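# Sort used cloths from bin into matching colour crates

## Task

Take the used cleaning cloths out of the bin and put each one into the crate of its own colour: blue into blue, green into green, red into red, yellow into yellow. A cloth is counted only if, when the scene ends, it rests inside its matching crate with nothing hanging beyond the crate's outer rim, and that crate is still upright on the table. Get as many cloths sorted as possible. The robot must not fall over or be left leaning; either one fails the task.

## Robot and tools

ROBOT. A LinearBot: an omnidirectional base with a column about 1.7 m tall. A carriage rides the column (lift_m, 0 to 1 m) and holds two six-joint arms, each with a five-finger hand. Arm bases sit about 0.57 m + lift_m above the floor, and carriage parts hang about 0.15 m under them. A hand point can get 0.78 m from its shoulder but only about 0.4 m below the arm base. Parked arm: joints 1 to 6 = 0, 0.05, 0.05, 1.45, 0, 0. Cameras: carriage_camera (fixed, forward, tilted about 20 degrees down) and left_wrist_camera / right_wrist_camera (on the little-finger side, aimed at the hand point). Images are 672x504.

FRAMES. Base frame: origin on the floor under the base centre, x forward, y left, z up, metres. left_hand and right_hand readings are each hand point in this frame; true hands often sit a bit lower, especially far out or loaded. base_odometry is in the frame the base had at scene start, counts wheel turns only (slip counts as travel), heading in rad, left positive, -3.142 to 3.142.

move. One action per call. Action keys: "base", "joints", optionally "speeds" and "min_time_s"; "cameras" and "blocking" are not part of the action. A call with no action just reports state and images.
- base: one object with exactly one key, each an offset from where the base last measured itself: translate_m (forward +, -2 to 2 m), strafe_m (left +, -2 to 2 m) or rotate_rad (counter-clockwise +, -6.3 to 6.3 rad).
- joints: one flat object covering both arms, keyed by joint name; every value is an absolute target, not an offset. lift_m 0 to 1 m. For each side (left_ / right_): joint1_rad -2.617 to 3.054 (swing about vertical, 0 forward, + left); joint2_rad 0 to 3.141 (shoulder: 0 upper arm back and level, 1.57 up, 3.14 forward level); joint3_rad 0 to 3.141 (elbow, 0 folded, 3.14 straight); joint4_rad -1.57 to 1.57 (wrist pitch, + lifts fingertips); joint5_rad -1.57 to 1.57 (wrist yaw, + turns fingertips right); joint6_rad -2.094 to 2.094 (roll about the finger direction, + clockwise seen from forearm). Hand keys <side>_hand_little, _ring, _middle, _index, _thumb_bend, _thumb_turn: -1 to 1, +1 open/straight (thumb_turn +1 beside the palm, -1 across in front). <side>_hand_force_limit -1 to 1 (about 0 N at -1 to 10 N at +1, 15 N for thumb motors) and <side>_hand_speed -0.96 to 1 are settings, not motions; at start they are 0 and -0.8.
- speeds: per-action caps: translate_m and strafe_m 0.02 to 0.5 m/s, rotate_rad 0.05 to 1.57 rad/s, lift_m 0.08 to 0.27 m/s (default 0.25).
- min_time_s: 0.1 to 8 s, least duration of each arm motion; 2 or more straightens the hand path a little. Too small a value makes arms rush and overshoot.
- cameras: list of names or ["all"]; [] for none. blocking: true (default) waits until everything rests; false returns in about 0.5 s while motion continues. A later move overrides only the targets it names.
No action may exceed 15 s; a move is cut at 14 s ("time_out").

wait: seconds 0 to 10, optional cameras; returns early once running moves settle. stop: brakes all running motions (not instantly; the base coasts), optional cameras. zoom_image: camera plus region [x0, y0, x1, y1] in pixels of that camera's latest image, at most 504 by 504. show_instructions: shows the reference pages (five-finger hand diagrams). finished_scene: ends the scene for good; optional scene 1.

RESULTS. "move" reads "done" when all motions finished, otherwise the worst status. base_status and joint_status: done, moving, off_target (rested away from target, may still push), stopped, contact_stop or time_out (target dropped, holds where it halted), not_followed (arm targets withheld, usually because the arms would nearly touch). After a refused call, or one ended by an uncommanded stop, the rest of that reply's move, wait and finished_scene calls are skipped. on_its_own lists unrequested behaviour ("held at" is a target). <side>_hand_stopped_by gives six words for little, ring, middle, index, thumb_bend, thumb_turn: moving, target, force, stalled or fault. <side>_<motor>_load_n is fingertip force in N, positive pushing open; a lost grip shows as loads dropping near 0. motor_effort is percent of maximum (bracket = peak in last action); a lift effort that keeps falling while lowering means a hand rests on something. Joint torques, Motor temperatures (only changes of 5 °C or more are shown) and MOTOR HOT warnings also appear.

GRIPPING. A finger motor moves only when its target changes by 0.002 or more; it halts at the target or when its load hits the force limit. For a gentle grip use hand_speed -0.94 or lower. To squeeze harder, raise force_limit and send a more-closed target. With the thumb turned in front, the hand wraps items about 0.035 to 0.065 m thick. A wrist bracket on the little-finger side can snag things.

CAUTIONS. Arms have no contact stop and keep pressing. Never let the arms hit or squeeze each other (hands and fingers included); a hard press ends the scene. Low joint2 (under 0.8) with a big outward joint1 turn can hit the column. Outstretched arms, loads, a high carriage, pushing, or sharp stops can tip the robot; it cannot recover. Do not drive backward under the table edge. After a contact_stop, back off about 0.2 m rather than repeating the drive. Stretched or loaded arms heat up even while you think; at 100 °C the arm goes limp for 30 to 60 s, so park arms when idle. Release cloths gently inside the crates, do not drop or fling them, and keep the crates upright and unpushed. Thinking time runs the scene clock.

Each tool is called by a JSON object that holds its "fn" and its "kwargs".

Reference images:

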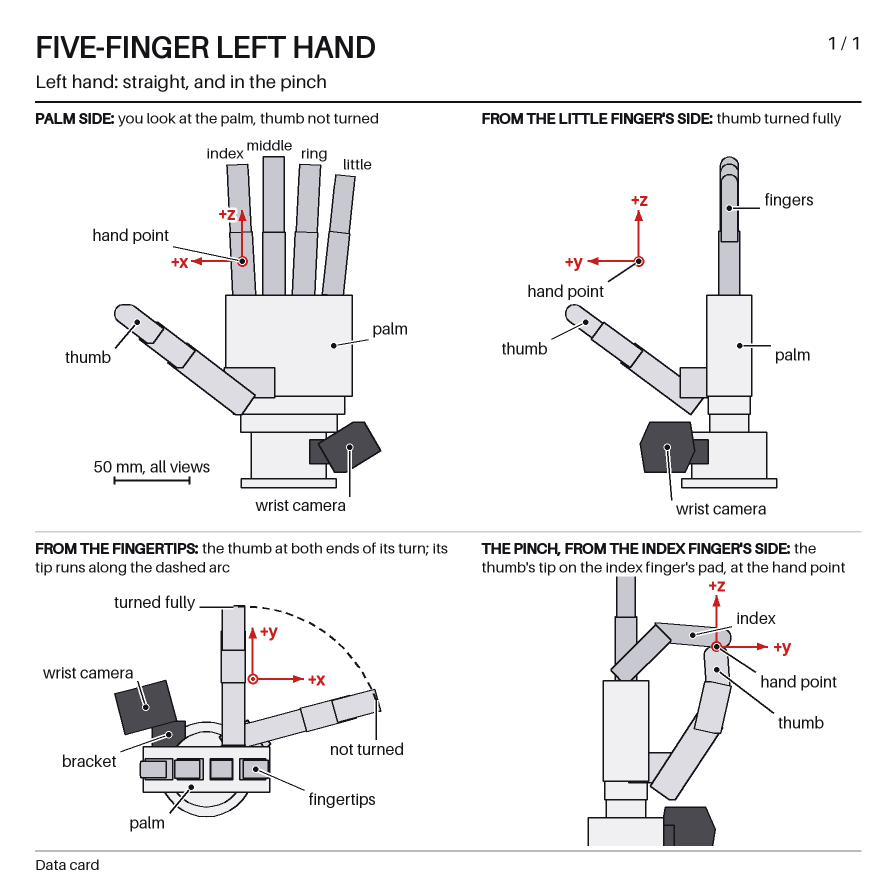

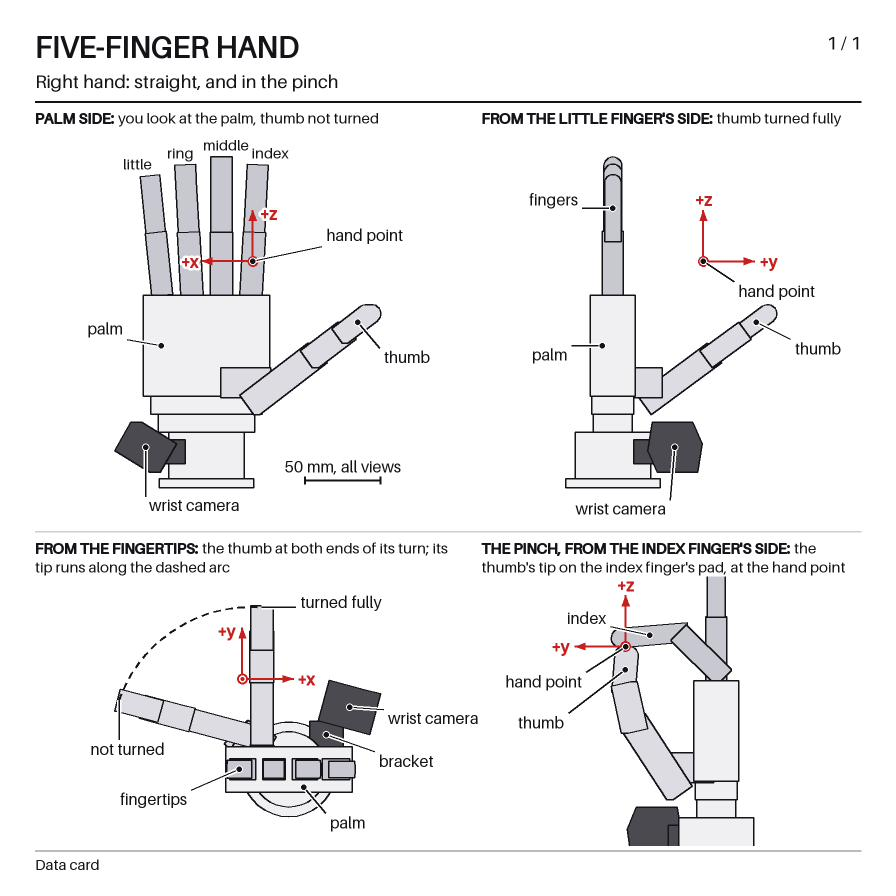

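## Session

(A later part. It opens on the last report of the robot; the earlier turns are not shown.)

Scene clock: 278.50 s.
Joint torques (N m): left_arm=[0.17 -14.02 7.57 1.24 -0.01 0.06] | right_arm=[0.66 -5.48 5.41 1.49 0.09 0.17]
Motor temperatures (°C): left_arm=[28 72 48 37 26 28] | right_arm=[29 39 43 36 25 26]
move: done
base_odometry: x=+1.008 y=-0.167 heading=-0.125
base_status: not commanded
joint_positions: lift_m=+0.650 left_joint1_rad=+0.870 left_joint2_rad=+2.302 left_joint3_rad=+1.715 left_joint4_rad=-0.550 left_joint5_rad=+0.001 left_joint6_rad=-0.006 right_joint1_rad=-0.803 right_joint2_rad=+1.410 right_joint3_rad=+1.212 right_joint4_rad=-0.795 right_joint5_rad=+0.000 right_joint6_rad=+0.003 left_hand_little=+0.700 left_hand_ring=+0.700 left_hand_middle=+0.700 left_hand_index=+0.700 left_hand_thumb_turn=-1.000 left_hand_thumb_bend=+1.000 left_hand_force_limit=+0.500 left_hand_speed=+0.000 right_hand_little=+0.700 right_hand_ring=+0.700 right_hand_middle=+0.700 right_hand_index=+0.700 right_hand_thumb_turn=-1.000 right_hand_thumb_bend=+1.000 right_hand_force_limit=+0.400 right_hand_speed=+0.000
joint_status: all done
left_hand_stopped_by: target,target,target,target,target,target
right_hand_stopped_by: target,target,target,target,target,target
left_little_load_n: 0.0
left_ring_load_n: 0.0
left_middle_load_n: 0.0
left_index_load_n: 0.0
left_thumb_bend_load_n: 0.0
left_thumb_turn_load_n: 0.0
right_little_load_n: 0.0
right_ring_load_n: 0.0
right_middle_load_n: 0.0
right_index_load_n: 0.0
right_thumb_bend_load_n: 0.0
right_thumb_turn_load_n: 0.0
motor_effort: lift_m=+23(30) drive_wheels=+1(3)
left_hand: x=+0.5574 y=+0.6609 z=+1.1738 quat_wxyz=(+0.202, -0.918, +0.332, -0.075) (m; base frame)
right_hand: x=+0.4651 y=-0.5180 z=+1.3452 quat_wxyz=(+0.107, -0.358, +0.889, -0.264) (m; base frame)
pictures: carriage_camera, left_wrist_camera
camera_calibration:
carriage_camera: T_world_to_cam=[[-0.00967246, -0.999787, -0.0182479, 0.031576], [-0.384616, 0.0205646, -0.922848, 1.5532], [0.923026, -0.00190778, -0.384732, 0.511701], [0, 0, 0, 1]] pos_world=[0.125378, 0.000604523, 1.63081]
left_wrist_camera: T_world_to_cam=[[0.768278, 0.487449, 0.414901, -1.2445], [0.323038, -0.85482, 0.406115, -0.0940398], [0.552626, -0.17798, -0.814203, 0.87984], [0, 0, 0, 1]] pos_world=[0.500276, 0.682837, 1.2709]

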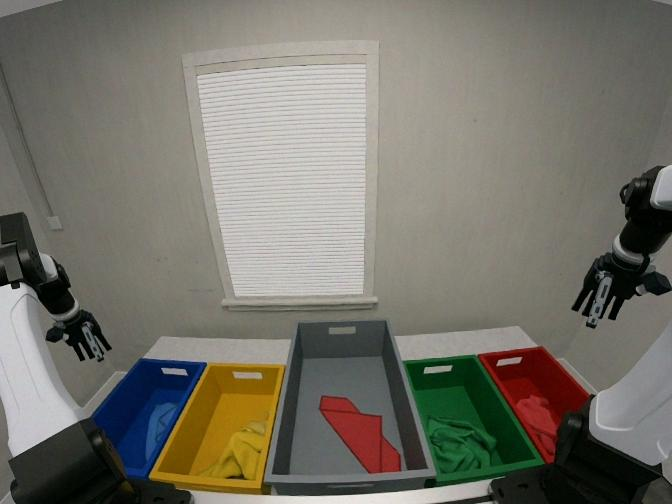

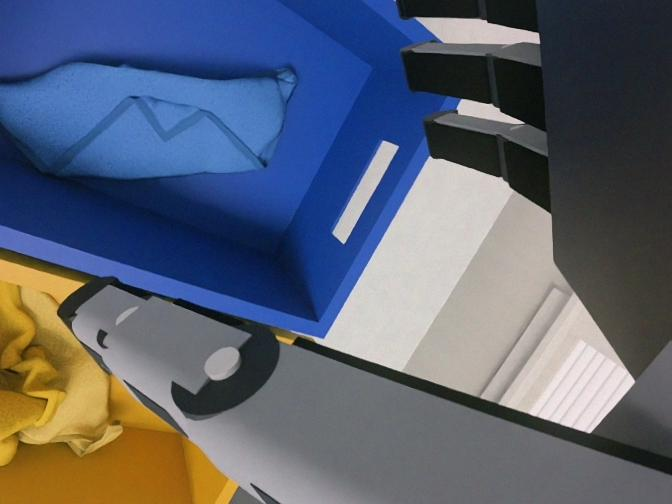

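{"fn": "move", "kwargs": {"joints": {"left_joint1_rad":-0.575,"left_joint2_rad":2.34,"left_joint3_rad":1.54,"left_joint4_rad":0.015,"left_hand_little":0.5,"left_hand_ring":0.5,"left_hand_middle":0.5,"left_hand_index":0.5}, "min_time_s": 2}}

{"fn": "move", "kwargs": {"joints": {"lift_m":0.37}, "cameras": ["carriage_camera","left_wrist_camera"]}}

{"fn": "zoom_image", "kwargs": {"camera": "carriage_camera", "region": [260, 280, 440, 440]}}

Scene clock: 284.07 s.
Joint torques (N m): left_arm=[-0.53 -12.6 5.5 2.02 -0.02 0.06] | right_arm=[0.69 -5.48 5.44 1.49 0.09 0.17]
Motor temperatures (°C): left_arm=[28 72 48 37 26 28] | right_arm=[29 39 43 36 25 26]
move: done
base_odometry: x=+1.008 y=-0.167 heading=-0.125
base_status: not commanded
joint_positions: lift_m=+0.650 left_joint1_rad=-0.573 left_joint2_rad=+2.325 left_joint3_rad=+1.546 left_joint4_rad=-0.008 left_joint5_rad=+0.001 left_joint6_rad=-0.006 right_joint1_rad=-0.803 right_joint2_rad=+1.410 right_joint3_rad=+1.212 right_joint4_rad=-0.795 right_joint5_rad=+0.000 right_joint6_rad=+0.003 left_hand_little=+0.500 left_hand_ring=+0.500 left_hand_middle=+0.500 left_hand_index=+0.500 left_hand_thumb_turn=-1.000 left_hand_thumb_bend=+1.000 left_hand_force_limit=+0.500 left_hand_speed=+0.000 right_hand_little=+0.700 right_hand_ring=+0.700 right_hand_middle=+0.700 right_hand_index=+0.700 right_hand_thumb_turn=-1.000 right_hand_thumb_bend=+1.000 right_hand_force_limit=+0.400 right_hand_speed=+0.000
joint_status: all done
left_hand_stopped_by: target,target,target,target,target,target
right_hand_stopped_by: target,target,target,target,target,target
left_little_load_n: 0.0
left_ring_load_n: 0.0
left_middle_load_n: 0.0
left_index_load_n: 0.0
left_thumb_bend_load_n: 0.0
left_thumb_turn_load_n: 0.0
right_little_load_n: 0.0
right_ring_load_n: 0.0
right_middle_load_n: 0.0
right_index_load_n: 0.0
right_thumb_bend_load_n: 0.0
right_thumb_turn_load_n: 0.0
motor_effort: lift_m=+21(25) drive_wheels=+1(4)
left_hand: x=+0.6735 y=-0.0273 z=+1.1624 quat_wxyz=(+0.181, -0.444, +0.810, -0.337) (m; base frame)
right_hand: x=+0.4651 y=-0.5180 z=+1.3452 quat_wxyz=(+0.107, -0.358, +0.889, -0.264) (m; base frame)
pictures: none

Scene clock: 285.73 s.
Joint torques (N m): left_arm=[-0.47 -14.17 6.09 1.91 -0.01 0.06] | right_arm=[0.68 -5.45 5.42 1.51 0.1 0.17]
Motor temperatures (°C): left_arm=[28 71 48 37 26 28] | right_arm=[29 39 43 36 25 26]
move: done
base_odometry: x=+1.008 y=-0.167 heading=-0.125
base_status: not commanded
joint_positions: lift_m=+0.370 left_joint1_rad=-0.573 left_joint2_rad=+2.341 left_joint3_rad=+1.538 left_joint4_rad=+0.002 left_joint5_rad=+0.001 left_joint6_rad=-0.006 right_joint1_rad=-0.803 right_joint2_rad=+1.409 right_joint3_rad=+1.212 right_joint4_rad=-0.797 right_joint5_rad=+0.000 right_joint6_rad=+0.003 left_hand_little=+0.500 left_hand_ring=+0.500 left_hand_middle=+0.500 left_hand_index=+0.500 left_hand_thumb_turn=-1.000 left_hand_thumb_bend=+1.000 left_hand_force_limit=+0.500 left_hand_speed=+0.000 right_hand_little=+0.700 right_hand_ring=+0.700 right_hand_middle=+0.700 right_hand_index=+0.700 right_hand_thumb_turn=-1.000 right_hand_thumb_bend=+1.000 right_hand_force_limit=+0.400 right_hand_speed=+0.000
joint_status: all done
left_hand_stopped_by: target,target,target,target,target,target
right_hand_stopped_by: target,target,target,target,target,target
left_little_load_n: 0.0
left_ring_load_n: 0.0
left_middle_load_n: 0.0
left_index_load_n: 0.0
left_thumb_bend_load_n: 0.0
left_thumb_turn_load_n: 0.0
right_little_load_n: 0.0
right_ring_load_n: 0.0
right_middle_load_n: 0.0
right_index_load_n: 0.0
right_thumb_bend_load_n: 0.0
right_thumb_turn_load_n: 0.0
motor_effort: lift_m=+18(20) drive_wheels=-1(3)
left_hand: x=+0.6705 y=-0.0253 z=+0.8727 quat_wxyz=(+0.178, -0.446, +0.813, -0.330) (m; base frame)
right_hand: x=+0.4647 y=-0.5177 z=+1.0658 quat_wxyz=(+0.107, -0.358, +0.890, -0.263) (m; base frame)
pictures: carriage_camera, left_wrist_camera
camera_calibration:
carriage_camera: T_world_to_cam=[[-0.00967246, -0.999787, -0.0182479, 0.0264776], [-0.384616, 0.0205646, -0.922848, 1.29536], [0.923026, -0.00190778, -0.384732, 0.404207], [0, 0, 0, 1]] pos_world=[0.125378, 0.000604523, 1.35141]
left_wrist_camera: T_world_to_cam=[[0.425239, -0.599585, 0.67799, -0.899028], [-0.89855, -0.369499, 0.236808, 0.384272], [0.10853, -0.709908, -0.695882, 0.631089], [0, 0, 0, 1]] pos_world=[0.659098, 0.0509598, 0.957697]

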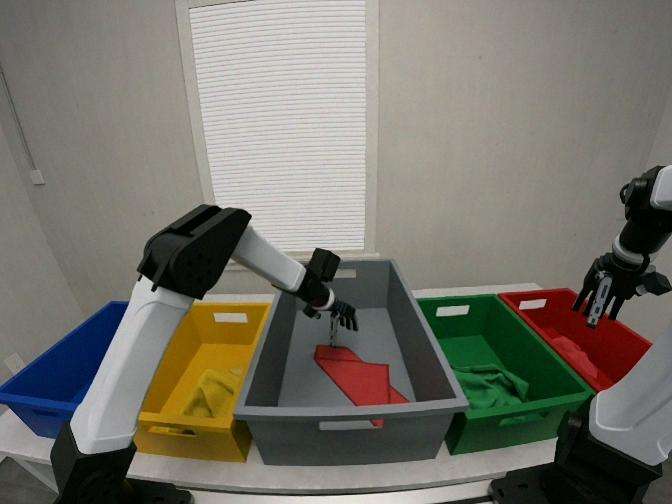

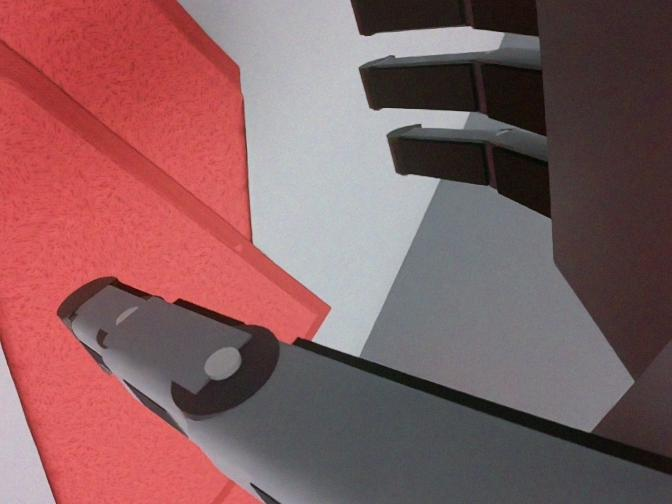

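Scaled by 2.800 from the camera's 672x504 image, which has a finer 960x720 frame.

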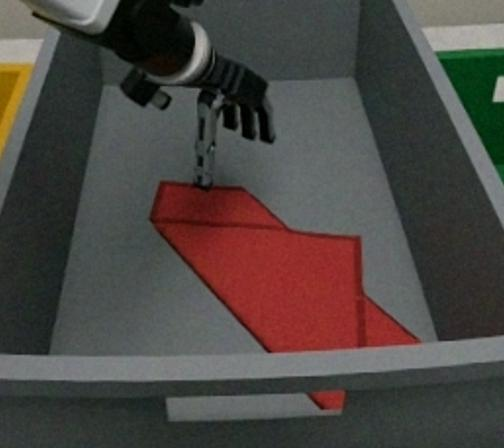

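{"fn": "move", "kwargs": {"joints": {"lift_m":0.318,"left_joint2_rad":2.375,"left_joint3_rad":1.605,"left_joint4_rad":-0.02}, "speeds": {"lift_m":0.15}, "cameras": ["left_wrist_camera"]}}

Scene clock: 289.17 s.
Joint torques (N m): left_arm=[-0.49 -14.08 8.27 1.8 -0.02 0.06] | right_arm=[0.68 -5.42 5.44 1.51 0.08 0.17]
Motor temperatures (°C): left_arm=[28 71 48 38 26 28] | right_arm=[29 39 43 36 25 26]
move: done
base_odometry: x=+1.008 y=-0.167 heading=-0.125
base_status: not commanded
joint_positions: lift_m=+0.318 left_joint1_rad=-0.573 left_joint2_rad=+2.373 left_joint3_rad=+1.576 left_joint4_rad=-0.028 left_joint5_rad=+0.001 left_joint6_rad=-0.006 right_joint1_rad=-0.803 right_joint2_rad=+1.409 right_joint3_rad=+1.212 right_joint4_rad=-0.797 right_joint5_rad=+0.000 right_joint6_rad=+0.003 left_hand_little=+0.500 left_hand_ring=+0.500 left_hand_middle=+0.500 left_hand_index=+0.500 left_hand_thumb_turn=-1.000 left_hand_thumb_bend=+1.000 left_hand_force_limit=+0.500 left_hand_speed=+0.000 right_hand_little=+0.700 right_hand_ring=+0.700 right_hand_middle=+0.700 right_hand_index=+0.700 right_hand_thumb_turn=-1.000 right_hand_thumb_bend=+1.000 right_hand_force_limit=+0.400 right_hand_speed=+0.000
joint_status: all done
left_hand_stopped_by: target,target,target,target,target,target
right_hand_stopped_by: target,target,target,target,target,target
left_little_load_n: 0.0
left_ring_load_n: 0.0
left_middle_load_n: 0.0
left_index_load_n: 0.0
left_thumb_bend_load_n: 0.0
left_thumb_turn_load_n: 0.0
right_little_load_n: 0.0
right_ring_load_n: 0.0
right_middle_load_n: 0.0
right_index_load_n: 0.0
right_thumb_bend_load_n: 0.0
right_thumb_turn_load_n: 0.0
motor_effort: lift_m=+19(21) drive_wheels=+2(2)
left_hand: x=+0.6715 y=-0.0259 z=+0.8127 quat_wxyz=(+0.173, -0.448, +0.817, -0.321) (m; base frame)
right_hand: x=+0.4648 y=-0.5178 z=+1.0137 quat_wxyz=(+0.107, -0.358, +0.889, -0.263) (m; base frame)
pictures: left_wrist_camera
camera_calibration:
left_wrist_camera: T_world_to_cam=[[0.43853, -0.608189, 0.661663, -0.855014], [-0.893726, -0.372602, 0.249844, 0.38531], [0.0945848, -0.700909, -0.706951, 0.607291], [0, 0, 0, 1]] pos_world=[0.66187, 0.049213, 0.898789]

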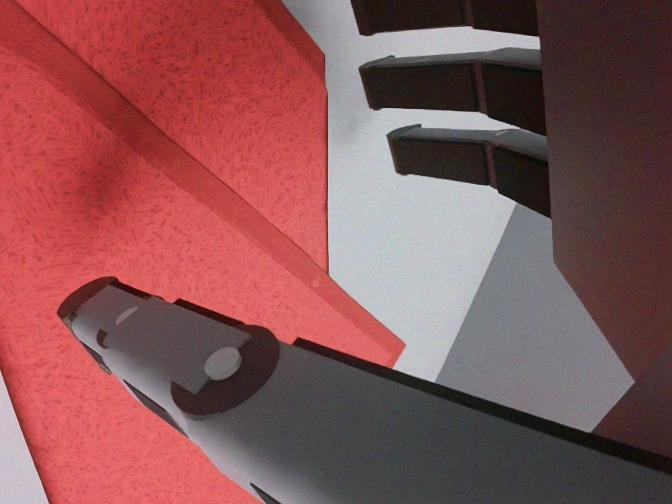

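{"fn": "move", "kwargs": {"joints": {"lift_m":0.288}, "speeds": {"lift_m":0.12}, "cameras": ["left_wrist_camera"]}}

{"fn": "move", "kwargs": {"joints": {"lift_m":0.281,"left_hand_speed":-0.5,"left_hand_force_limit":0.4,"left_hand_little":-0.7,"left_hand_ring":-0.7,"left_hand_middle":-0.7,"left_hand_index":-0.7,"left_hand_thumb_bend":-0.2}, "speeds": {"lift_m":0.1}, "cameras": ["left_wrist_camera"]}}

Scene clock: 290.47 s.
Joint torques (N m): left_arm=[-0.47 -14.17 7.54 1.75 -0.01 0.06] | right_arm=[0.68 -5.44 5.44 1.51 0.09 0.17]
Motor temperatures (°C): left_arm=[28 71 48 38 26 28] | right_arm=[29 39 43 36 25 26]
move: done
base_odometry: x=+1.008 y=-0.167 heading=-0.125
base_status: not commanded
joint_positions: lift_m=+0.288 left_joint1_rad=-0.573 left_joint2_rad=+2.373 left_joint3_rad=+1.586 left_joint4_rad=-0.018 left_joint5_rad=+0.001 left_joint6_rad=-0.006 right_joint1_rad=-0.803 right_joint2_rad=+1.409 right_joint3_rad=+1.212 right_joint4_rad=-0.797 right_joint5_rad=+0.000 right_joint6_rad=+0.003 left_hand_little=+0.500 left_hand_ring=+0.500 left_hand_middle=+0.500 left_hand_index=+0.500 left_hand_thumb_turn=-1.000 left_hand_thumb_bend=+1.000 left_hand_force_limit=+0.500 left_hand_speed=+0.000 right_hand_little=+0.700 right_hand_ring=+0.700 right_hand_middle=+0.700 right_hand_index=+0.700 right_hand_thumb_turn=-1.000 right_hand_thumb_bend=+1.000 right_hand_force_limit=+0.400 right_hand_speed=+0.000
joint_status: all done
left_hand_stopped_by: target,target,target,target,target,target
right_hand_stopped_by: target,target,target,target,target,target
left_little_load_n: 0.0
left_ring_load_n: 0.0
left_middle_load_n: 0.0
left_index_load_n: 0.0
left_thumb_bend_load_n: 0.0
left_thumb_turn_load_n: 0.0
right_little_load_n: 0.0
right_ring_load_n: 0.0
right_middle_load_n: 0.0
right_index_load_n: 0.0
right_thumb_bend_load_n: 0.0
right_thumb_turn_load_n: 0.0
motor_effort: lift_m=+15(18) drive_wheels=+0(3)
left_hand: x=+0.6765 y=-0.0292 z=+0.7876 quat_wxyz=(+0.177, -0.446, +0.813, -0.329) (m; base frame)
right_hand: x=+0.4648 y=-0.5178 z=+0.9839 quat_wxyz=(+0.107, -0.358, +0.889, -0.263) (m; base frame)
pictures: left_wrist_camera
camera_calibration:
left_wrist_camera: T_world_to_cam=[[0.42742, -0.601002, 0.675358, -0.84569], [-0.897783, -0.37, 0.238925, 0.4062], [0.106289, -0.708446, -0.697715, 0.571418], [0, 0, 0, 1]] pos_world=[0.66541, 0.0468521, 0.872779]

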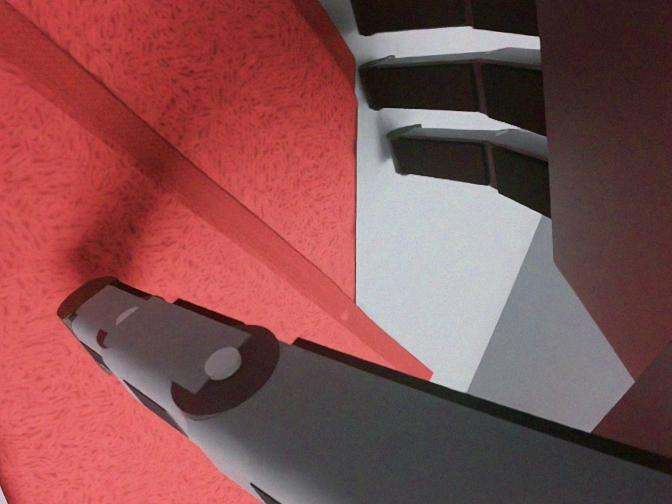

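Scene clock: 292.47 s.
Joint torques (N m): left_arm=[-0.47 -14.16 6.93 1.73 -0.02 0.06] | right_arm=[0.66 -5.44 5.44 1.51 0.09 0.17]
Motor temperatures (°C): left_arm=[28 72 48 38 26 28] | right_arm=[29 39 43 36 25 26]
move: off_target
base_odometry: x=+1.008 y=-0.167 heading=-0.125
base_status: not commanded
joint_positions: lift_m=+0.281 left_joint1_rad=-0.573 left_joint2_rad=+2.373 left_joint3_rad=+1.593 left_joint4_rad=-0.019 left_joint5_rad=+0.001 left_joint6_rad=-0.006 right_joint1_rad=-0.803 right_joint2_rad=+1.409 right_joint3_rad=+1.212 right_joint4_rad=-0.797 right_joint5_rad=+0.000 right_joint6_rad=+0.003 left_hand_little=-0.700 left_hand_ring=-0.700 left_hand_middle=-0.552 left_hand_index=-0.700 left_hand_thumb_turn=-1.000 left_hand_thumb_bend=+0.440 left_hand_force_limit=+0.400 left_hand_speed=-0.500 right_hand_little=+0.700 right_hand_ring=+0.700 right_hand_middle=+0.700 right_hand_index=+0.700 right_hand_thumb_turn=-1.000 right_hand_thumb_bend=+1.000 right_hand_force_limit=+0.400 right_hand_speed=+0.000
joint_status: left_hand_middle off_target (ended at -0.552, target -0.700); left_hand_thumb_bend off_target (ended at +0.440, target -0.200); the others done
left_hand_stopped_by: target,target,force,target,force,target
right_hand_stopped_by: target,target,target,target,target,target
left_little_load_n: 0.0
left_ring_load_n: 0.0
left_middle_load_n: 7.5
left_index_load_n: 0.0
left_thumb_bend_load_n: 10.5
left_thumb_turn_load_n: 1.0
right_little_load_n: 0.0
right_ring_load_n: 0.0
right_middle_load_n: 0.0
right_index_load_n: 0.0
right_thumb_bend_load_n: 0.0
right_thumb_turn_load_n: 0.0
motor_effort: lift_m=+15(19) drive_wheels=+1(4)
left_hand: x=+0.6786 y=-0.0305 z=+0.7832 quat_wxyz=(+0.179, -0.445, +0.812, -0.332) (m; base frame)
right_hand: x=+0.4648 y=-0.5178 z=+0.9769 quat_wxyz=(+0.107, -0.358, +0.889, -0.263) (m; base frame)
pictures: left_wrist_camera
camera_calibration:
left_wrist_camera: T_world_to_cam=[[0.42372, -0.598641, 0.679772, -0.84531], [-0.899078, -0.369172, 0.235308, 0.412411], [0.110087, -0.710873, -0.694651, 0.562058], [0, 0, 0, 1]] pos_world=[0.667089, 0.045765, 0.868009]

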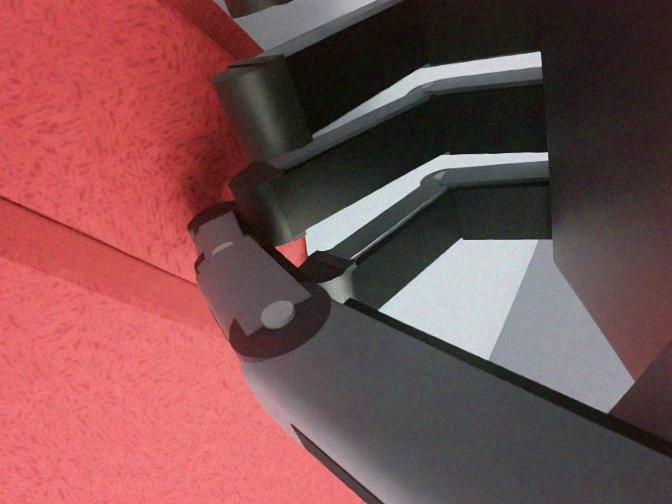

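{"fn": "move", "kwargs": {"joints": {"lift_m":0.345,"left_hand_little":0.5,"left_hand_ring":0.5,"left_hand_middle":0.5,"left_hand_index":0.5,"left_hand_thumb_bend":1,"left_hand_speed":0,"left_joint2_rad":2.44,"left_joint3_rad":1.605,"left_joint4_rad":0.045}, "cameras": ["carriage_camera","left_wrist_camera"]}}

{"fn": "zoom_image", "kwargs": {"camera": "carriage_camera", "region": [260, 280, 440, 440]}}

Scene clock: 294.77 s.
Joint torques (N m): left_arm=[-0.5 -13.75 6.79 1.9 -0.02 0.06] | right_arm=[0.68 -5.41 5.44 1.49 0.09 0.18]
Motor temperatures (°C): left_arm=[28 72 48 38 26 28] | right_arm=[29 39 43 36 25 26]
move: done
base_odometry: x=+1.008 y=-0.167 heading=-0.125
base_status: not commanded
joint_positions: lift_m=+0.345 left_joint1_rad=-0.573 left_joint2_rad=+2.432 left_joint3_rad=+1.593 left_joint4_rad=+0.032 left_joint5_rad=+0.001 left_joint6_rad=-0.006 right_joint1_rad=-0.803 right_joint2_rad=+1.409 right_joint3_rad=+1.212 right_joint4_rad=-0.795 right_joint5_rad=+0.000 right_joint6_rad=+0.003 left_hand_little=+0.500 left_hand_ring=+0.500 left_hand_middle=+0.500 left_hand_index=+0.500 left_hand_thumb_turn=-1.000 left_hand_thumb_bend=+1.000 left_hand_force_limit=+0.400 left_hand_speed=+0.000 right_hand_little=+0.700 right_hand_ring=+0.700 right_hand_middle=+0.700 right_hand_index=+0.700 right_hand_thumb_turn=-1.000 right_hand_thumb_bend=+1.000 right_hand_force_limit=+0.400 right_hand_speed=+0.000
joint_status: all done
left_hand_stopped_by: target,target,target,target,target,target
right_hand_stopped_by: target,target,target,target,target,target
left_little_load_n: 0.0
left_ring_load_n: 0.0
left_middle_load_n: 0.0
left_index_load_n: 0.0
left_thumb_bend_load_n: 0.0
left_thumb_turn_load_n: 0.0
right_little_load_n: 0.0
right_ring_load_n: 0.0
right_middle_load_n: 0.0
right_index_load_n: 0.0
right_thumb_bend_load_n: 0.0
right_thumb_turn_load_n: 0.0
motor_effort: lift_m=+23(28) drive_wheels=-2(3)
left_hand: x=+0.6790 y=-0.0308 z=+0.8213 quat_wxyz=(+0.177, -0.446, +0.814, -0.328) (m; base frame)
right_hand: x=+0.4651 y=-0.5181 z=+1.0403 quat_wxyz=(+0.107, -0.358, +0.889, -0.264) (m; base frame)
pictures: carriage_camera, left_wrist_camera
camera_calibration:
carriage_camera: T_world_to_cam=[[-0.00967246, -0.999787, -0.0182479, 0.0260104], [-0.384616, 0.0205646, -0.922848, 1.27173], [0.923026, -0.00190778, -0.384732, 0.394358], [0, 0, 0, 1]] pos_world=[0.125378, 0.000604523, 1.32581]
left_wrist_camera: T_world_to_cam=[[0.428461, -0.601689, 0.674085, -0.870202], [-0.897414, -0.370245, 0.239932, 0.398776], [0.105212, -0.707735, -0.6986, 0.59499], [0, 0, 0, 1]] pos_world=[0.668115, 0.0451484, 0.906571]

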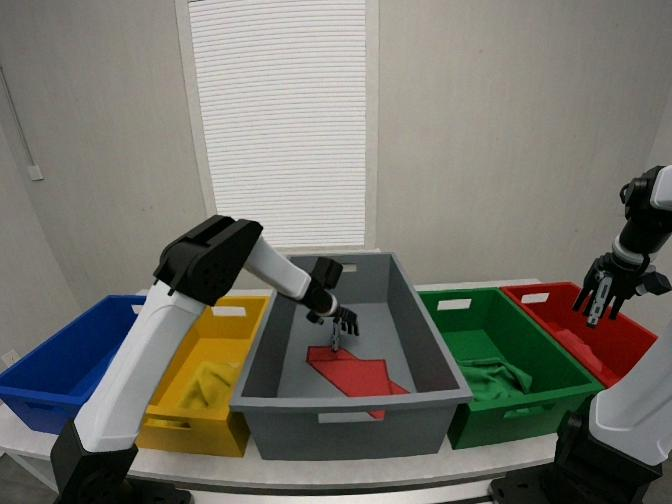

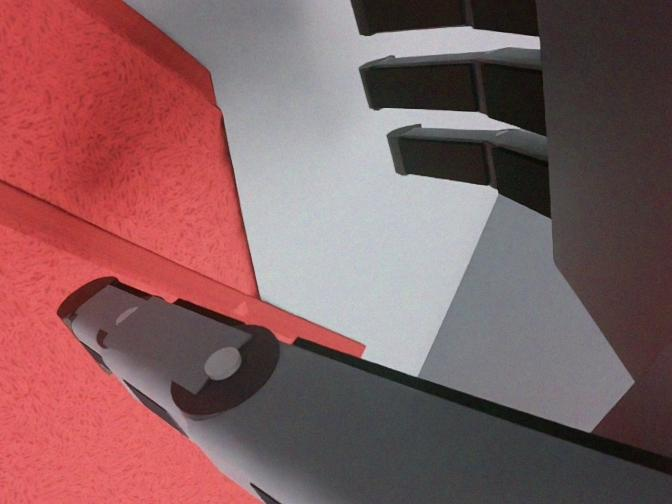

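Scaled by 2.800 from the camera's 672x504 image, which has a finer 960x720 frame.

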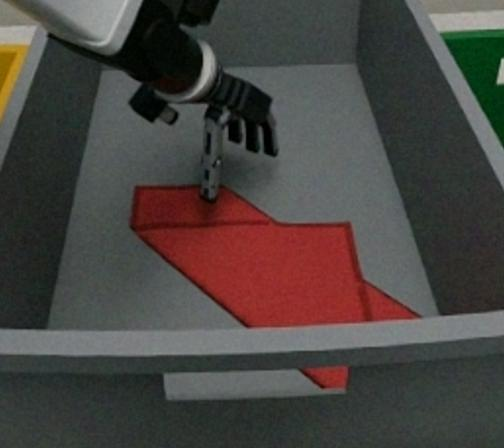

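{"fn": "move", "kwargs": {"joints": {"lift_m":0.29}, "speeds": {"lift_m":0.12}, "cameras": ["left_wrist_camera"]}}

{"fn": "move", "kwargs": {"joints": {"lift_m":0.283,"left_hand_speed":-0.5,"left_hand_force_limit":0.4,"left_hand_little":-0.7,"left_hand_ring":-0.7,"left_hand_middle":-0.7,"left_hand_index":-0.7,"left_hand_thumb_bend":-0.2}, "speeds": {"lift_m":0.1}, "cameras": ["left_wrist_camera"]}}

Scene clock: 296.47 s.
Joint torques (N m): left_arm=[-0.47 -13.93 5.9 1.34 -0.02 0.06] | right_arm=[0.66 -5.38 5.42 1.5 0.09 0.17]
Motor temperatures (°C): left_arm=[28 71 48 38 26 28] | right_arm=[29 39 43 36 25 26]
move: done
base_odometry: x=+1.008 y=-0.167 heading=-0.125
base_status: not commanded
joint_positions: lift_m=+0.290 left_joint1_rad=-0.573 left_joint2_rad=+2.432 left_joint3_rad=+1.606 left_joint4_rad=+0.095 left_joint5_rad=+0.001 left_joint6_rad=-0.006 right_joint1_rad=-0.803 right_joint2_rad=+1.409 right_joint3_rad=+1.212 right_joint4_rad=-0.796 right_joint5_rad=+0.000 right_joint6_rad=+0.003 left_hand_little=+0.500 left_hand_ring=+0.500 left_hand_middle=+0.500 left_hand_index=+0.500 left_hand_thumb_turn=-1.000 left_hand_thumb_bend=+1.000 left_hand_force_limit=+0.400 left_hand_speed=+0.000 right_hand_little=+0.700 right_hand_ring=+0.700 right_hand_middle=+0.700 right_hand_index=+0.700 right_hand_thumb_turn=-1.000 right_hand_thumb_bend=+1.000 right_hand_force_limit=+0.400 right_hand_speed=+0.000
joint_status: all done
left_hand_stopped_by: target,target,target,target,target,target
right_hand_stopped_by: target,target,target,target,target,target
left_little_load_n: 0.0
left_ring_load_n: 0.0
left_middle_load_n: -1.5
left_index_load_n: 0.0
left_thumb_bend_load_n: 0.0
left_thumb_turn_load_n: 0.0
right_little_load_n: 0.0
right_ring_load_n: 0.0
right_middle_load_n: 0.0
right_index_load_n: 0.0
right_thumb_bend_load_n: 0.0
right_thumb_turn_load_n: 0.0
motor_effort: lift_m=+13(20) drive_wheels=-2(4)
left_hand: x=+0.6953 y=-0.0413 z=+0.7812 quat_wxyz=(+0.194, -0.439, +0.801, -0.359) (m; base frame)
right_hand: x=+0.4649 y=-0.5179 z=+0.9861 quat_wxyz=(+0.107, -0.358, +0.889, -0.264) (m; base frame)
pictures: left_wrist_camera
camera_calibration:
left_wrist_camera: T_world_to_cam=[[0.38362, -0.572752, 0.724425, -0.863388], [-0.911421, -0.361226, 0.197048, 0.462657], [0.148821, -0.735847, -0.660591, 0.496694], [0, 0, 0, 1]] pos_world=[0.678969, 0.0381073, 0.862406]

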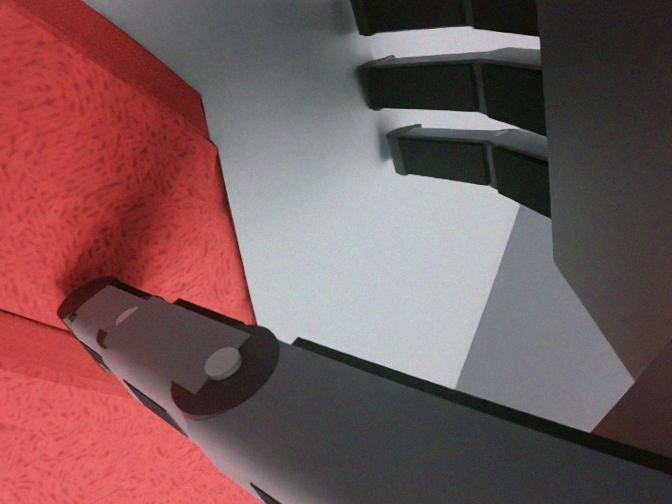

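Scene clock: 298.47 s.
Joint torques (N m): left_arm=[-0.49 -13.71 5.56 1.55 -0.03 0.06] | right_arm=[0.69 -5.41 5.44 1.5 0.09 0.17]
Motor temperatures (°C): left_arm=[28 71 48 38 26 28] | right_arm=[29 39 43 36 25 26]
move: off_target
base_odometry: x=+1.008 y=-0.167 heading=-0.125
base_status: not commanded
joint_positions: lift_m=+0.283 left_joint1_rad=-0.573 left_joint2_rad=+2.430 left_joint3_rad=+1.610 left_joint4_rad=+0.071 left_joint5_rad=+0.003 left_joint6_rad=-0.006 right_joint1_rad=-0.803 right_joint2_rad=+1.409 right_joint3_rad=+1.212 right_joint4_rad=-0.796 right_joint5_rad=+0.000 right_joint6_rad=+0.003 left_hand_little=-0.700 left_hand_ring=-0.700 left_hand_middle=-0.578 left_hand_index=-0.700 left_hand_thumb_turn=-1.000 left_hand_thumb_bend=+0.442 left_hand_force_limit=+0.400 left_hand_speed=-0.500 right_hand_little=+0.700 right_hand_ring=+0.700 right_hand_middle=+0.700 right_hand_index=+0.700 right_hand_thumb_turn=-1.000 right_hand_thumb_bend=+1.000 right_hand_force_limit=+0.400 right_hand_speed=+0.000
joint_status: left_hand_middle off_target (ended at -0.578, target -0.700); left_hand_thumb_bend off_target (ended at +0.442, target -0.200); the others done
left_hand_stopped_by: target,target,force,target,force,target
right_hand_stopped_by: target,target,target,target,target,target
left_little_load_n: 0.0
left_ring_load_n: 0.5
left_middle_load_n: 12.5
left_index_load_n: 0.0
left_thumb_bend_load_n: 11.0
left_thumb_turn_load_n: 0.5
right_little_load_n: 0.0
right_ring_load_n: 0.0
right_middle_load_n: 0.0
right_index_load_n: 0.0
right_thumb_bend_load_n: 0.0
right_thumb_turn_load_n: 0.0
motor_effort: lift_m=+16(20) drive_wheels=-2(4)
left_hand: x=+0.6919 y=-0.0394 z=+0.7728 quat_wxyz=(+0.189, -0.441, +0.804, -0.352) (m; base frame)
right_hand: x=+0.4649 y=-0.5178 z=+0.9790 quat_wxyz=(+0.107, -0.358, +0.889, -0.264) (m; base frame)
pictures: left_wrist_camera
camera_calibration:
left_wrist_camera: T_world_to_cam=[[0.394882, -0.580011, 0.712499, -0.853764], [-0.908473, -0.362082, 0.208742, 0.450791], [0.13691, -0.729715, -0.669904, 0.5086], [0, 0, 0, 1]] pos_world=[0.677035, 0.0391635, 0.85492]

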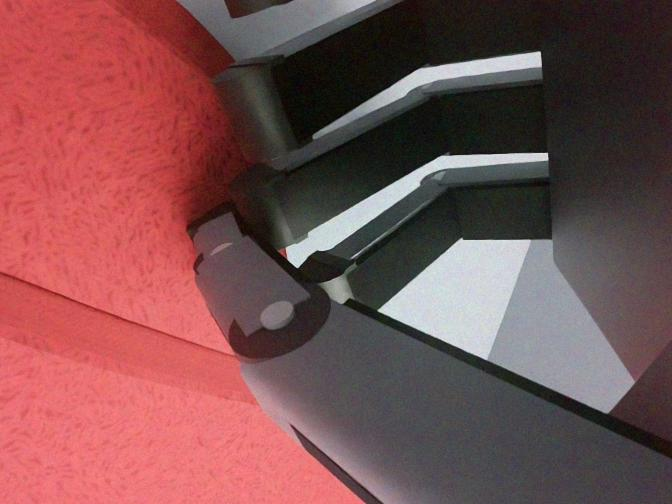

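{"fn": "move", "kwargs": {"joints": {"left_hand_little":0.7,"left_hand_ring":0.7,"left_hand_middle":0.7,"left_hand_index":0.7,"left_hand_thumb_bend":1,"left_hand_speed":0,"lift_m":0.35}}}

{"fn": "move", "kwargs": {"joints": {"lift_m":0.6}}}

{"fn": "move", "kwargs": {"joints": {"left_joint1_rad":0.8,"left_joint2_rad":1.4,"left_joint3_rad":1.2,"left_joint4_rad":-0.8,"right_hand_little":0.5,"right_hand_ring":0.5,"right_hand_middle":0.5,"right_hand_index":0.5}, "cameras": ["carriage_camera"]}}

{"fn": "zoom_image", "kwargs": {"camera": "carriage_camera", "region": [260, 320, 440, 500]}}

Scene clock: 301.03 s.
Joint torques (N m): left_arm=[-0.47 -14.53 5.98 1.79 -0.03 0.06] | right_arm=[0.66 -5.39 5.41 1.48 0.09 0.17]
Motor temperatures (°C): left_arm=[28 71 48 38 26 28] | right_arm=[29 39 43 36 25 26]
move: done
base_odometry: x=+1.008 y=-0.167 heading=-0.125
base_status: not commanded
joint_positions: lift_m=+0.350 left_joint1_rad=-0.573 left_joint2_rad=+2.439 left_joint3_rad=+1.604 left_joint4_rad=+0.044 left_joint5_rad=+0.003 left_joint6_rad=-0.006 right_joint1_rad=-0.803 right_joint2_rad=+1.409 right_joint3_rad=+1.212 right_joint4_rad=-0.794 right_joint5_rad=+0.000 right_joint6_rad=+0.003 left_hand_little=+0.700 left_hand_ring=+0.700 left_hand_middle=+0.700 left_hand_index=+0.700 left_hand_thumb_turn=-1.000 left_hand_thumb_bend=+1.000 left_hand_force_limit=+0.400 left_hand_speed=+0.000 right_hand_little=+0.700 right_hand_ring=+0.700 right_hand_middle=+0.700 right_hand_index=+0.700 right_hand_thumb_turn=-1.000 right_hand_thumb_bend=+1.000 right_hand_force_limit=+0.400 right_hand_speed=+0.000
joint_status: all done
left_hand_stopped_by: target,target,target,target,target,target
right_hand_stopped_by: target,target,target,target,target,target
left_little_load_n: 0.0
left_ring_load_n: 0.0
left_middle_load_n: 0.0
left_index_load_n: 0.0
left_thumb_bend_load_n: 0.0
left_thumb_turn_load_n: -0.5
right_little_load_n: 0.0
right_ring_load_n: 0.0
right_middle_load_n: -0.5
right_index_load_n: 0.0
right_thumb_bend_load_n: 0.0
right_thumb_turn_load_n: 0.0
motor_effort: lift_m=+23(27) drive_wheels=-2(4)
left_hand: x=+0.6835 y=-0.0340 z=+0.8279 quat_wxyz=(+0.180, -0.444, +0.811, -0.335) (m; base frame)
right_hand: x=+0.4653 y=-0.5182 z=+1.0455 quat_wxyz=(+0.107, -0.358, +0.889, -0.265) (m; base frame)
pictures: none

Scene clock: 302.57 s.
Joint torques (N m): left_arm=[-0.49 -14.68 5.93 1.81 -0.03 0.06] | right_arm=[0.69 -5.37 5.44 1.48 0.09 0.17]
Motor temperatures (°C): left_arm=[28 72 48 38 26 28] | right_arm=[29 39 43 36 25 26]
move: done
base_odometry: x=+1.008 y=-0.167 heading=-0.125
base_status: not commanded
joint_positions: lift_m=+0.600 left_joint1_rad=-0.573 left_joint2_rad=+2.441 left_joint3_rad=+1.604 left_joint4_rad=+0.040 left_joint5_rad=+0.003 left_joint6_rad=-0.006 right_joint1_rad=-0.803 right_joint2_rad=+1.409 right_joint3_rad=+1.212 right_joint4_rad=-0.794 right_joint5_rad=+0.000 right_joint6_rad=+0.003 left_hand_little=+0.700 left_hand_ring=+0.700 left_hand_middle=+0.700 left_hand_index=+0.700 left_hand_thumb_turn=-1.000 left_hand_thumb_bend=+1.000 left_hand_force_limit=+0.400 left_hand_speed=+0.000 right_hand_little=+0.700 right_hand_ring=+0.700 right_hand_middle=+0.700 right_hand_index=+0.700 right_hand_thumb_turn=-1.000 right_hand_thumb_bend=+1.000 right_hand_force_limit=+0.400 right_hand_speed=+0.000
joint_status: all done
left_hand_stopped_by: target,target,target,target,target,target
right_hand_stopped_by: target,target,target,target,target,target
left_little_load_n: 0.0
left_ring_load_n: 0.0
left_middle_load_n: 0.0
left_index_load_n: -0.5
left_thumb_bend_load_n: 0.0
left_thumb_turn_load_n: 0.0
right_little_load_n: 0.0
right_ring_load_n: 0.0
right_middle_load_n: 0.0
right_index_load_n: 0.0
right_thumb_bend_load_n: 0.0
right_thumb_turn_load_n: 0.0
motor_effort: lift_m=+25(28) drive_wheels=-3(4)
left_hand: x=+0.6822 y=-0.0332 z=+1.0762 quat_wxyz=(+0.178, -0.445, +0.812, -0.332) (m; base frame)
right_hand: x=+0.4653 y=-0.5182 z=+1.2955 quat_wxyz=(+0.107, -0.358, +0.889, -0.265) (m; base frame)
pictures: none

Scene clock: 304.40 s.
Joint torques (N m): left_arm=[0.32 -8.69 5.81 1.38 0.08 0.06] | right_arm=[0.68 -5.38 5.44 1.48 0.09 0.18]
Motor temperatures (°C): left_arm=[28 72 48 38 26 28] | right_arm=[29 39 43 36 25 26]
move: done
base_odometry: x=+1.008 y=-0.167 heading=-0.125
base_status: not commanded
joint_positions: lift_m=+0.600 left_joint1_rad=+0.794 left_joint2_rad=+1.425 left_joint3_rad=+1.207 left_joint4_rad=-0.795 left_joint5_rad=-0.009 left_joint6_rad=-0.006 right_joint1_rad=-0.803 right_joint2_rad=+1.409 right_joint3_rad=+1.212 right_joint4_rad=-0.794 right_joint5_rad=+0.000 right_joint6_rad=+0.003 left_hand_little=+0.700 left_hand_ring=+0.700 left_hand_middle=+0.700 left_hand_index=+0.700 left_hand_thumb_turn=-1.000 left_hand_thumb_bend=+1.000 left_hand_force_limit=+0.400 left_hand_speed=+0.000 right_hand_little=+0.500 right_hand_ring=+0.500 right_hand_middle=+0.500 right_hand_index=+0.500 right_hand_thumb_turn=-1.000 right_hand_thumb_bend=+1.000 right_hand_force_limit=+0.400 right_hand_speed=+0.000
joint_status: all done
left_hand_stopped_by: target,target,target,target,target,target
right_hand_stopped_by: target,target,target,target,target,target
left_little_load_n: 0.5
left_ring_load_n: 0.0
left_middle_load_n: 0.0
left_index_load_n: 0.0
left_thumb_bend_load_n: 0.0
left_thumb_turn_load_n: 0.0
right_little_load_n: 0.0
right_ring_load_n: 0.0
right_middle_load_n: 0.0
right_index_load_n: 0.0
right_thumb_bend_load_n: 0.0
right_thumb_turn_load_n: 0.0
motor_effort: lift_m=+23(25) drive_wheels=-2(4)
left_hand: x=+0.4655 y=+0.5165 z=+1.2889 quat_wxyz=(+0.256, -0.891, +0.360, -0.101) (m; base frame)
right_hand: x=+0.4653 y=-0.5182 z=+1.2955 quat_wxyz=(+0.107, -0.358, +0.889, -0.265) (m; base frame)
pictures: carriage_camera
camera_calibration:
carriage_camera: T_world_to_cam=[[-0.00967246, -0.999787, -0.0182479, 0.0306636], [-0.384616, 0.0205646, -0.922848, 1.50706], [0.923026, -0.00190778, -0.384732, 0.492465], [0, 0, 0, 1]] pos_world=[0.125378, 0.000604523, 1.58081]

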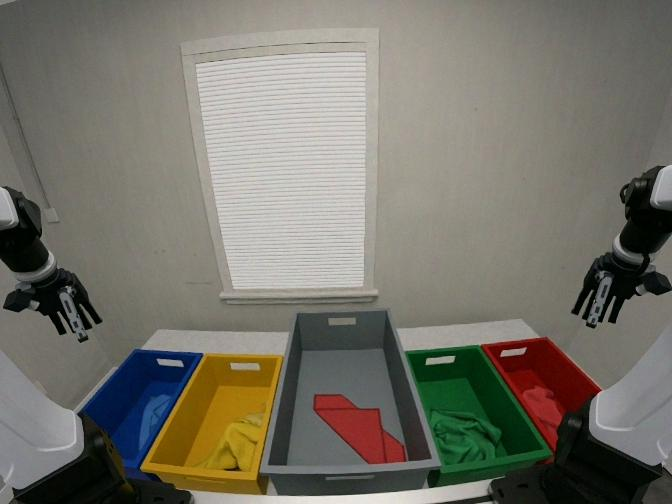

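Scaled by 2.800 from the camera's 672x504 image, which has a finer 960x720 frame.

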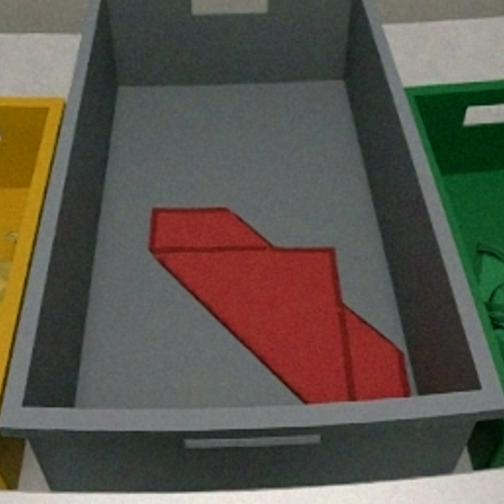

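{"fn": "move", "kwargs": {"joints": {"right_joint1_rad":0.579,"right_joint2_rad":2.41,"right_joint3_rad":1.605,"right_joint4_rad":0.01}, "min_time_s": 2}}

{"fn": "move", "kwargs": {"joints": {"lift_m":0.36}, "cameras": ["carriage_camera","right_wrist_camera"]}}

{"fn": "zoom_image", "kwargs": {"camera": "carriage_camera", "region": [260, 280, 440, 440]}}

Scene clock: 308.47 s.
Joint torques (N m): left_arm=[0.27 -8.72 5.81 1.39 0.06 0.06] | right_arm=[0.44 -8.84 8.23 1.9 0.1 0.16]
Motor temperatures (°C): left_arm=[28 70 48 38 26 28] | right_arm=[29 39 43 36 25 26]
move: done
base_odometry: x=+1.008 y=-0.167 heading=-0.125
base_status: not commanded
joint_positions: lift_m=+0.600 left_joint1_rad=+0.794 left_joint2_rad=+1.425 left_joint3_rad=+1.207 left_joint4_rad=-0.797 left_joint5_rad=-0.007 left_joint6_rad=-0.006 right_joint1_rad=+0.579 right_joint2_rad=+2.381 right_joint3_rad=+1.578 right_joint4_rad=+0.003 right_joint5_rad=-0.001 right_joint6_rad=+0.003 left_hand_little=+0.700 left_hand_ring=+0.700 left_hand_middle=+0.700 left_hand_index=+0.700 left_hand_thumb_turn=-1.000 left_hand_thumb_bend=+1.000 left_hand_force_limit=+0.400 left_hand_speed=+0.000 right_hand_little=+0.500 right_hand_ring=+0.500 right_hand_middle=+0.500 right_hand_index=+0.500 right_hand_thumb_turn=-1.000 right_hand_thumb_bend=+1.000 right_hand_force_limit=+0.400 right_hand_speed=+0.000
joint_status: all done
left_hand_stopped_by: target,target,target,target,target,target
right_hand_stopped_by: target,target,target,target,target,target
left_little_load_n: 0.0
left_ring_load_n: 0.0
left_middle_load_n: -0.5
left_index_load_n: 0.0
left_thumb_bend_load_n: 0.0
left_thumb_turn_load_n: 0.0
right_little_load_n: 0.0
right_ring_load_n: 0.0
right_middle_load_n: 0.0
right_index_load_n: 0.0
right_thumb_bend_load_n: 0.0
right_thumb_turn_load_n: 0.0
motor_effort: lift_m=+22(26) drive_wheels=-2(3)
left_hand: x=+0.4654 y=+0.5158 z=+1.2887 quat_wxyz=(+0.255, -0.891, +0.361, -0.102) (m; base frame)
right_hand: x=+0.6751 y=+0.0317 z=+1.0948 quat_wxyz=(+0.331, -0.814, +0.442, -0.178) (m; base frame)
pictures: none

Scene clock: 309.97 s.
Joint torques (N m): left_arm=[0.25 -8.05 6.5 1.48 0.06 0.06] | right_arm=[0.49 -9.77 7.39 1.85 0.1 0.17]
Motor temperatures (°C): left_arm=[28 69 47 37 26 28] | right_arm=[29 39 43 36 25 26]
move: done
base_odometry: x=+1.008 y=-0.167 heading=-0.125
base_status: not commanded
joint_positions: lift_m=+0.360 left_joint1_rad=+0.794 left_joint2_rad=+1.420 left_joint3_rad=+1.198 left_joint4_rad=-0.808 left_joint5_rad=-0.007 left_joint6_rad=-0.006 right_joint1_rad=+0.579 right_joint2_rad=+2.391 right_joint3_rad=+1.588 right_joint4_rad=+0.011 right_joint5_rad=-0.001 right_joint6_rad=+0.003 left_hand_little=+0.700 left_hand_ring=+0.700 left_hand_middle=+0.700 left_hand_index=+0.700 left_hand_thumb_turn=-1.000 left_hand_thumb_bend=+1.000 left_hand_force_limit=+0.400 left_hand_speed=+0.000 right_hand_little=+0.500 right_hand_ring=+0.500 right_hand_middle=+0.500 right_hand_index=+0.500 right_hand_thumb_turn=-1.000 right_hand_thumb_bend=+1.000 right_hand_force_limit=+0.400 right_hand_speed=+0.000
joint_status: all done
left_hand_stopped_by: target,target,target,target,target,target
right_hand_stopped_by: target,target,target,target,target,target
left_little_load_n: 0.0
left_ring_load_n: 0.0
left_middle_load_n: 0.0
left_index_load_n: 0.0
left_thumb_bend_load_n: 0.0
left_thumb_turn_load_n: 0.0
right_little_load_n: 0.0
right_ring_load_n: 0.0
right_middle_load_n: 0.0
right_index_load_n: 0.0
right_thumb_bend_load_n: 0.0
right_thumb_turn_load_n: 0.0
motor_effort: lift_m=+16(18) drive_wheels=-3(4)
left_hand: x=+0.4618 y=+0.5121 z=+1.0469 quat_wxyz=(+0.249, -0.893, +0.361, -0.099) (m; base frame)
right_hand: x=+0.6782 y=+0.0338 z=+0.8544 quat_wxyz=(+0.334, -0.813, +0.441, -0.180) (m; base frame)
pictures: carriage_camera, right_wrist_camera
camera_calibration:
carriage_camera: T_world_to_cam=[[-0.00967246, -0.999787, -0.0182479, 0.0262951], [-0.384616, 0.0205646, -0.922848, 1.28613], [0.923026, -0.00190778, -0.384732, 0.40036], [0, 0, 0, 1]] pos_world=[0.125378, 0.000604523, 1.34141]
right_wrist_camera: T_world_to_cam=[[-0.433979, -0.618624, -0.654956, 0.868144], [-0.89094, 0.402614, 0.210064, 0.409216], [0.133744, 0.67469, -0.725883, 0.619278], [0, 0, 0, 1]] pos_world=[0.658519, -0.0455221, 0.932157]

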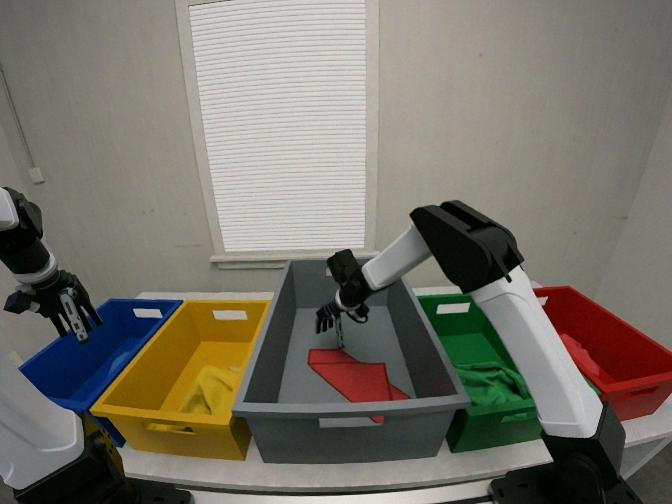

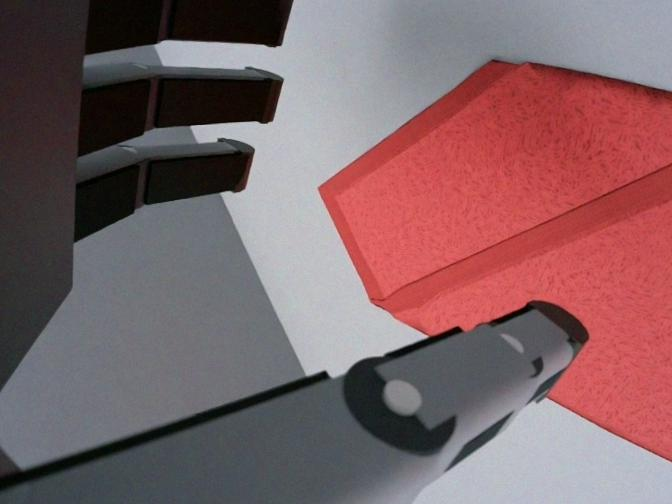

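Scaled by 2.800 from the camera's 672x504 image, which has a finer 960x720 frame.

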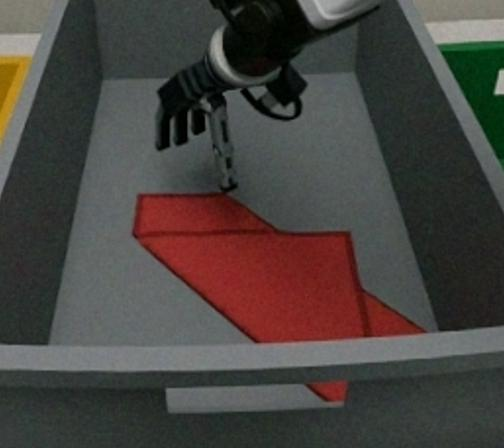

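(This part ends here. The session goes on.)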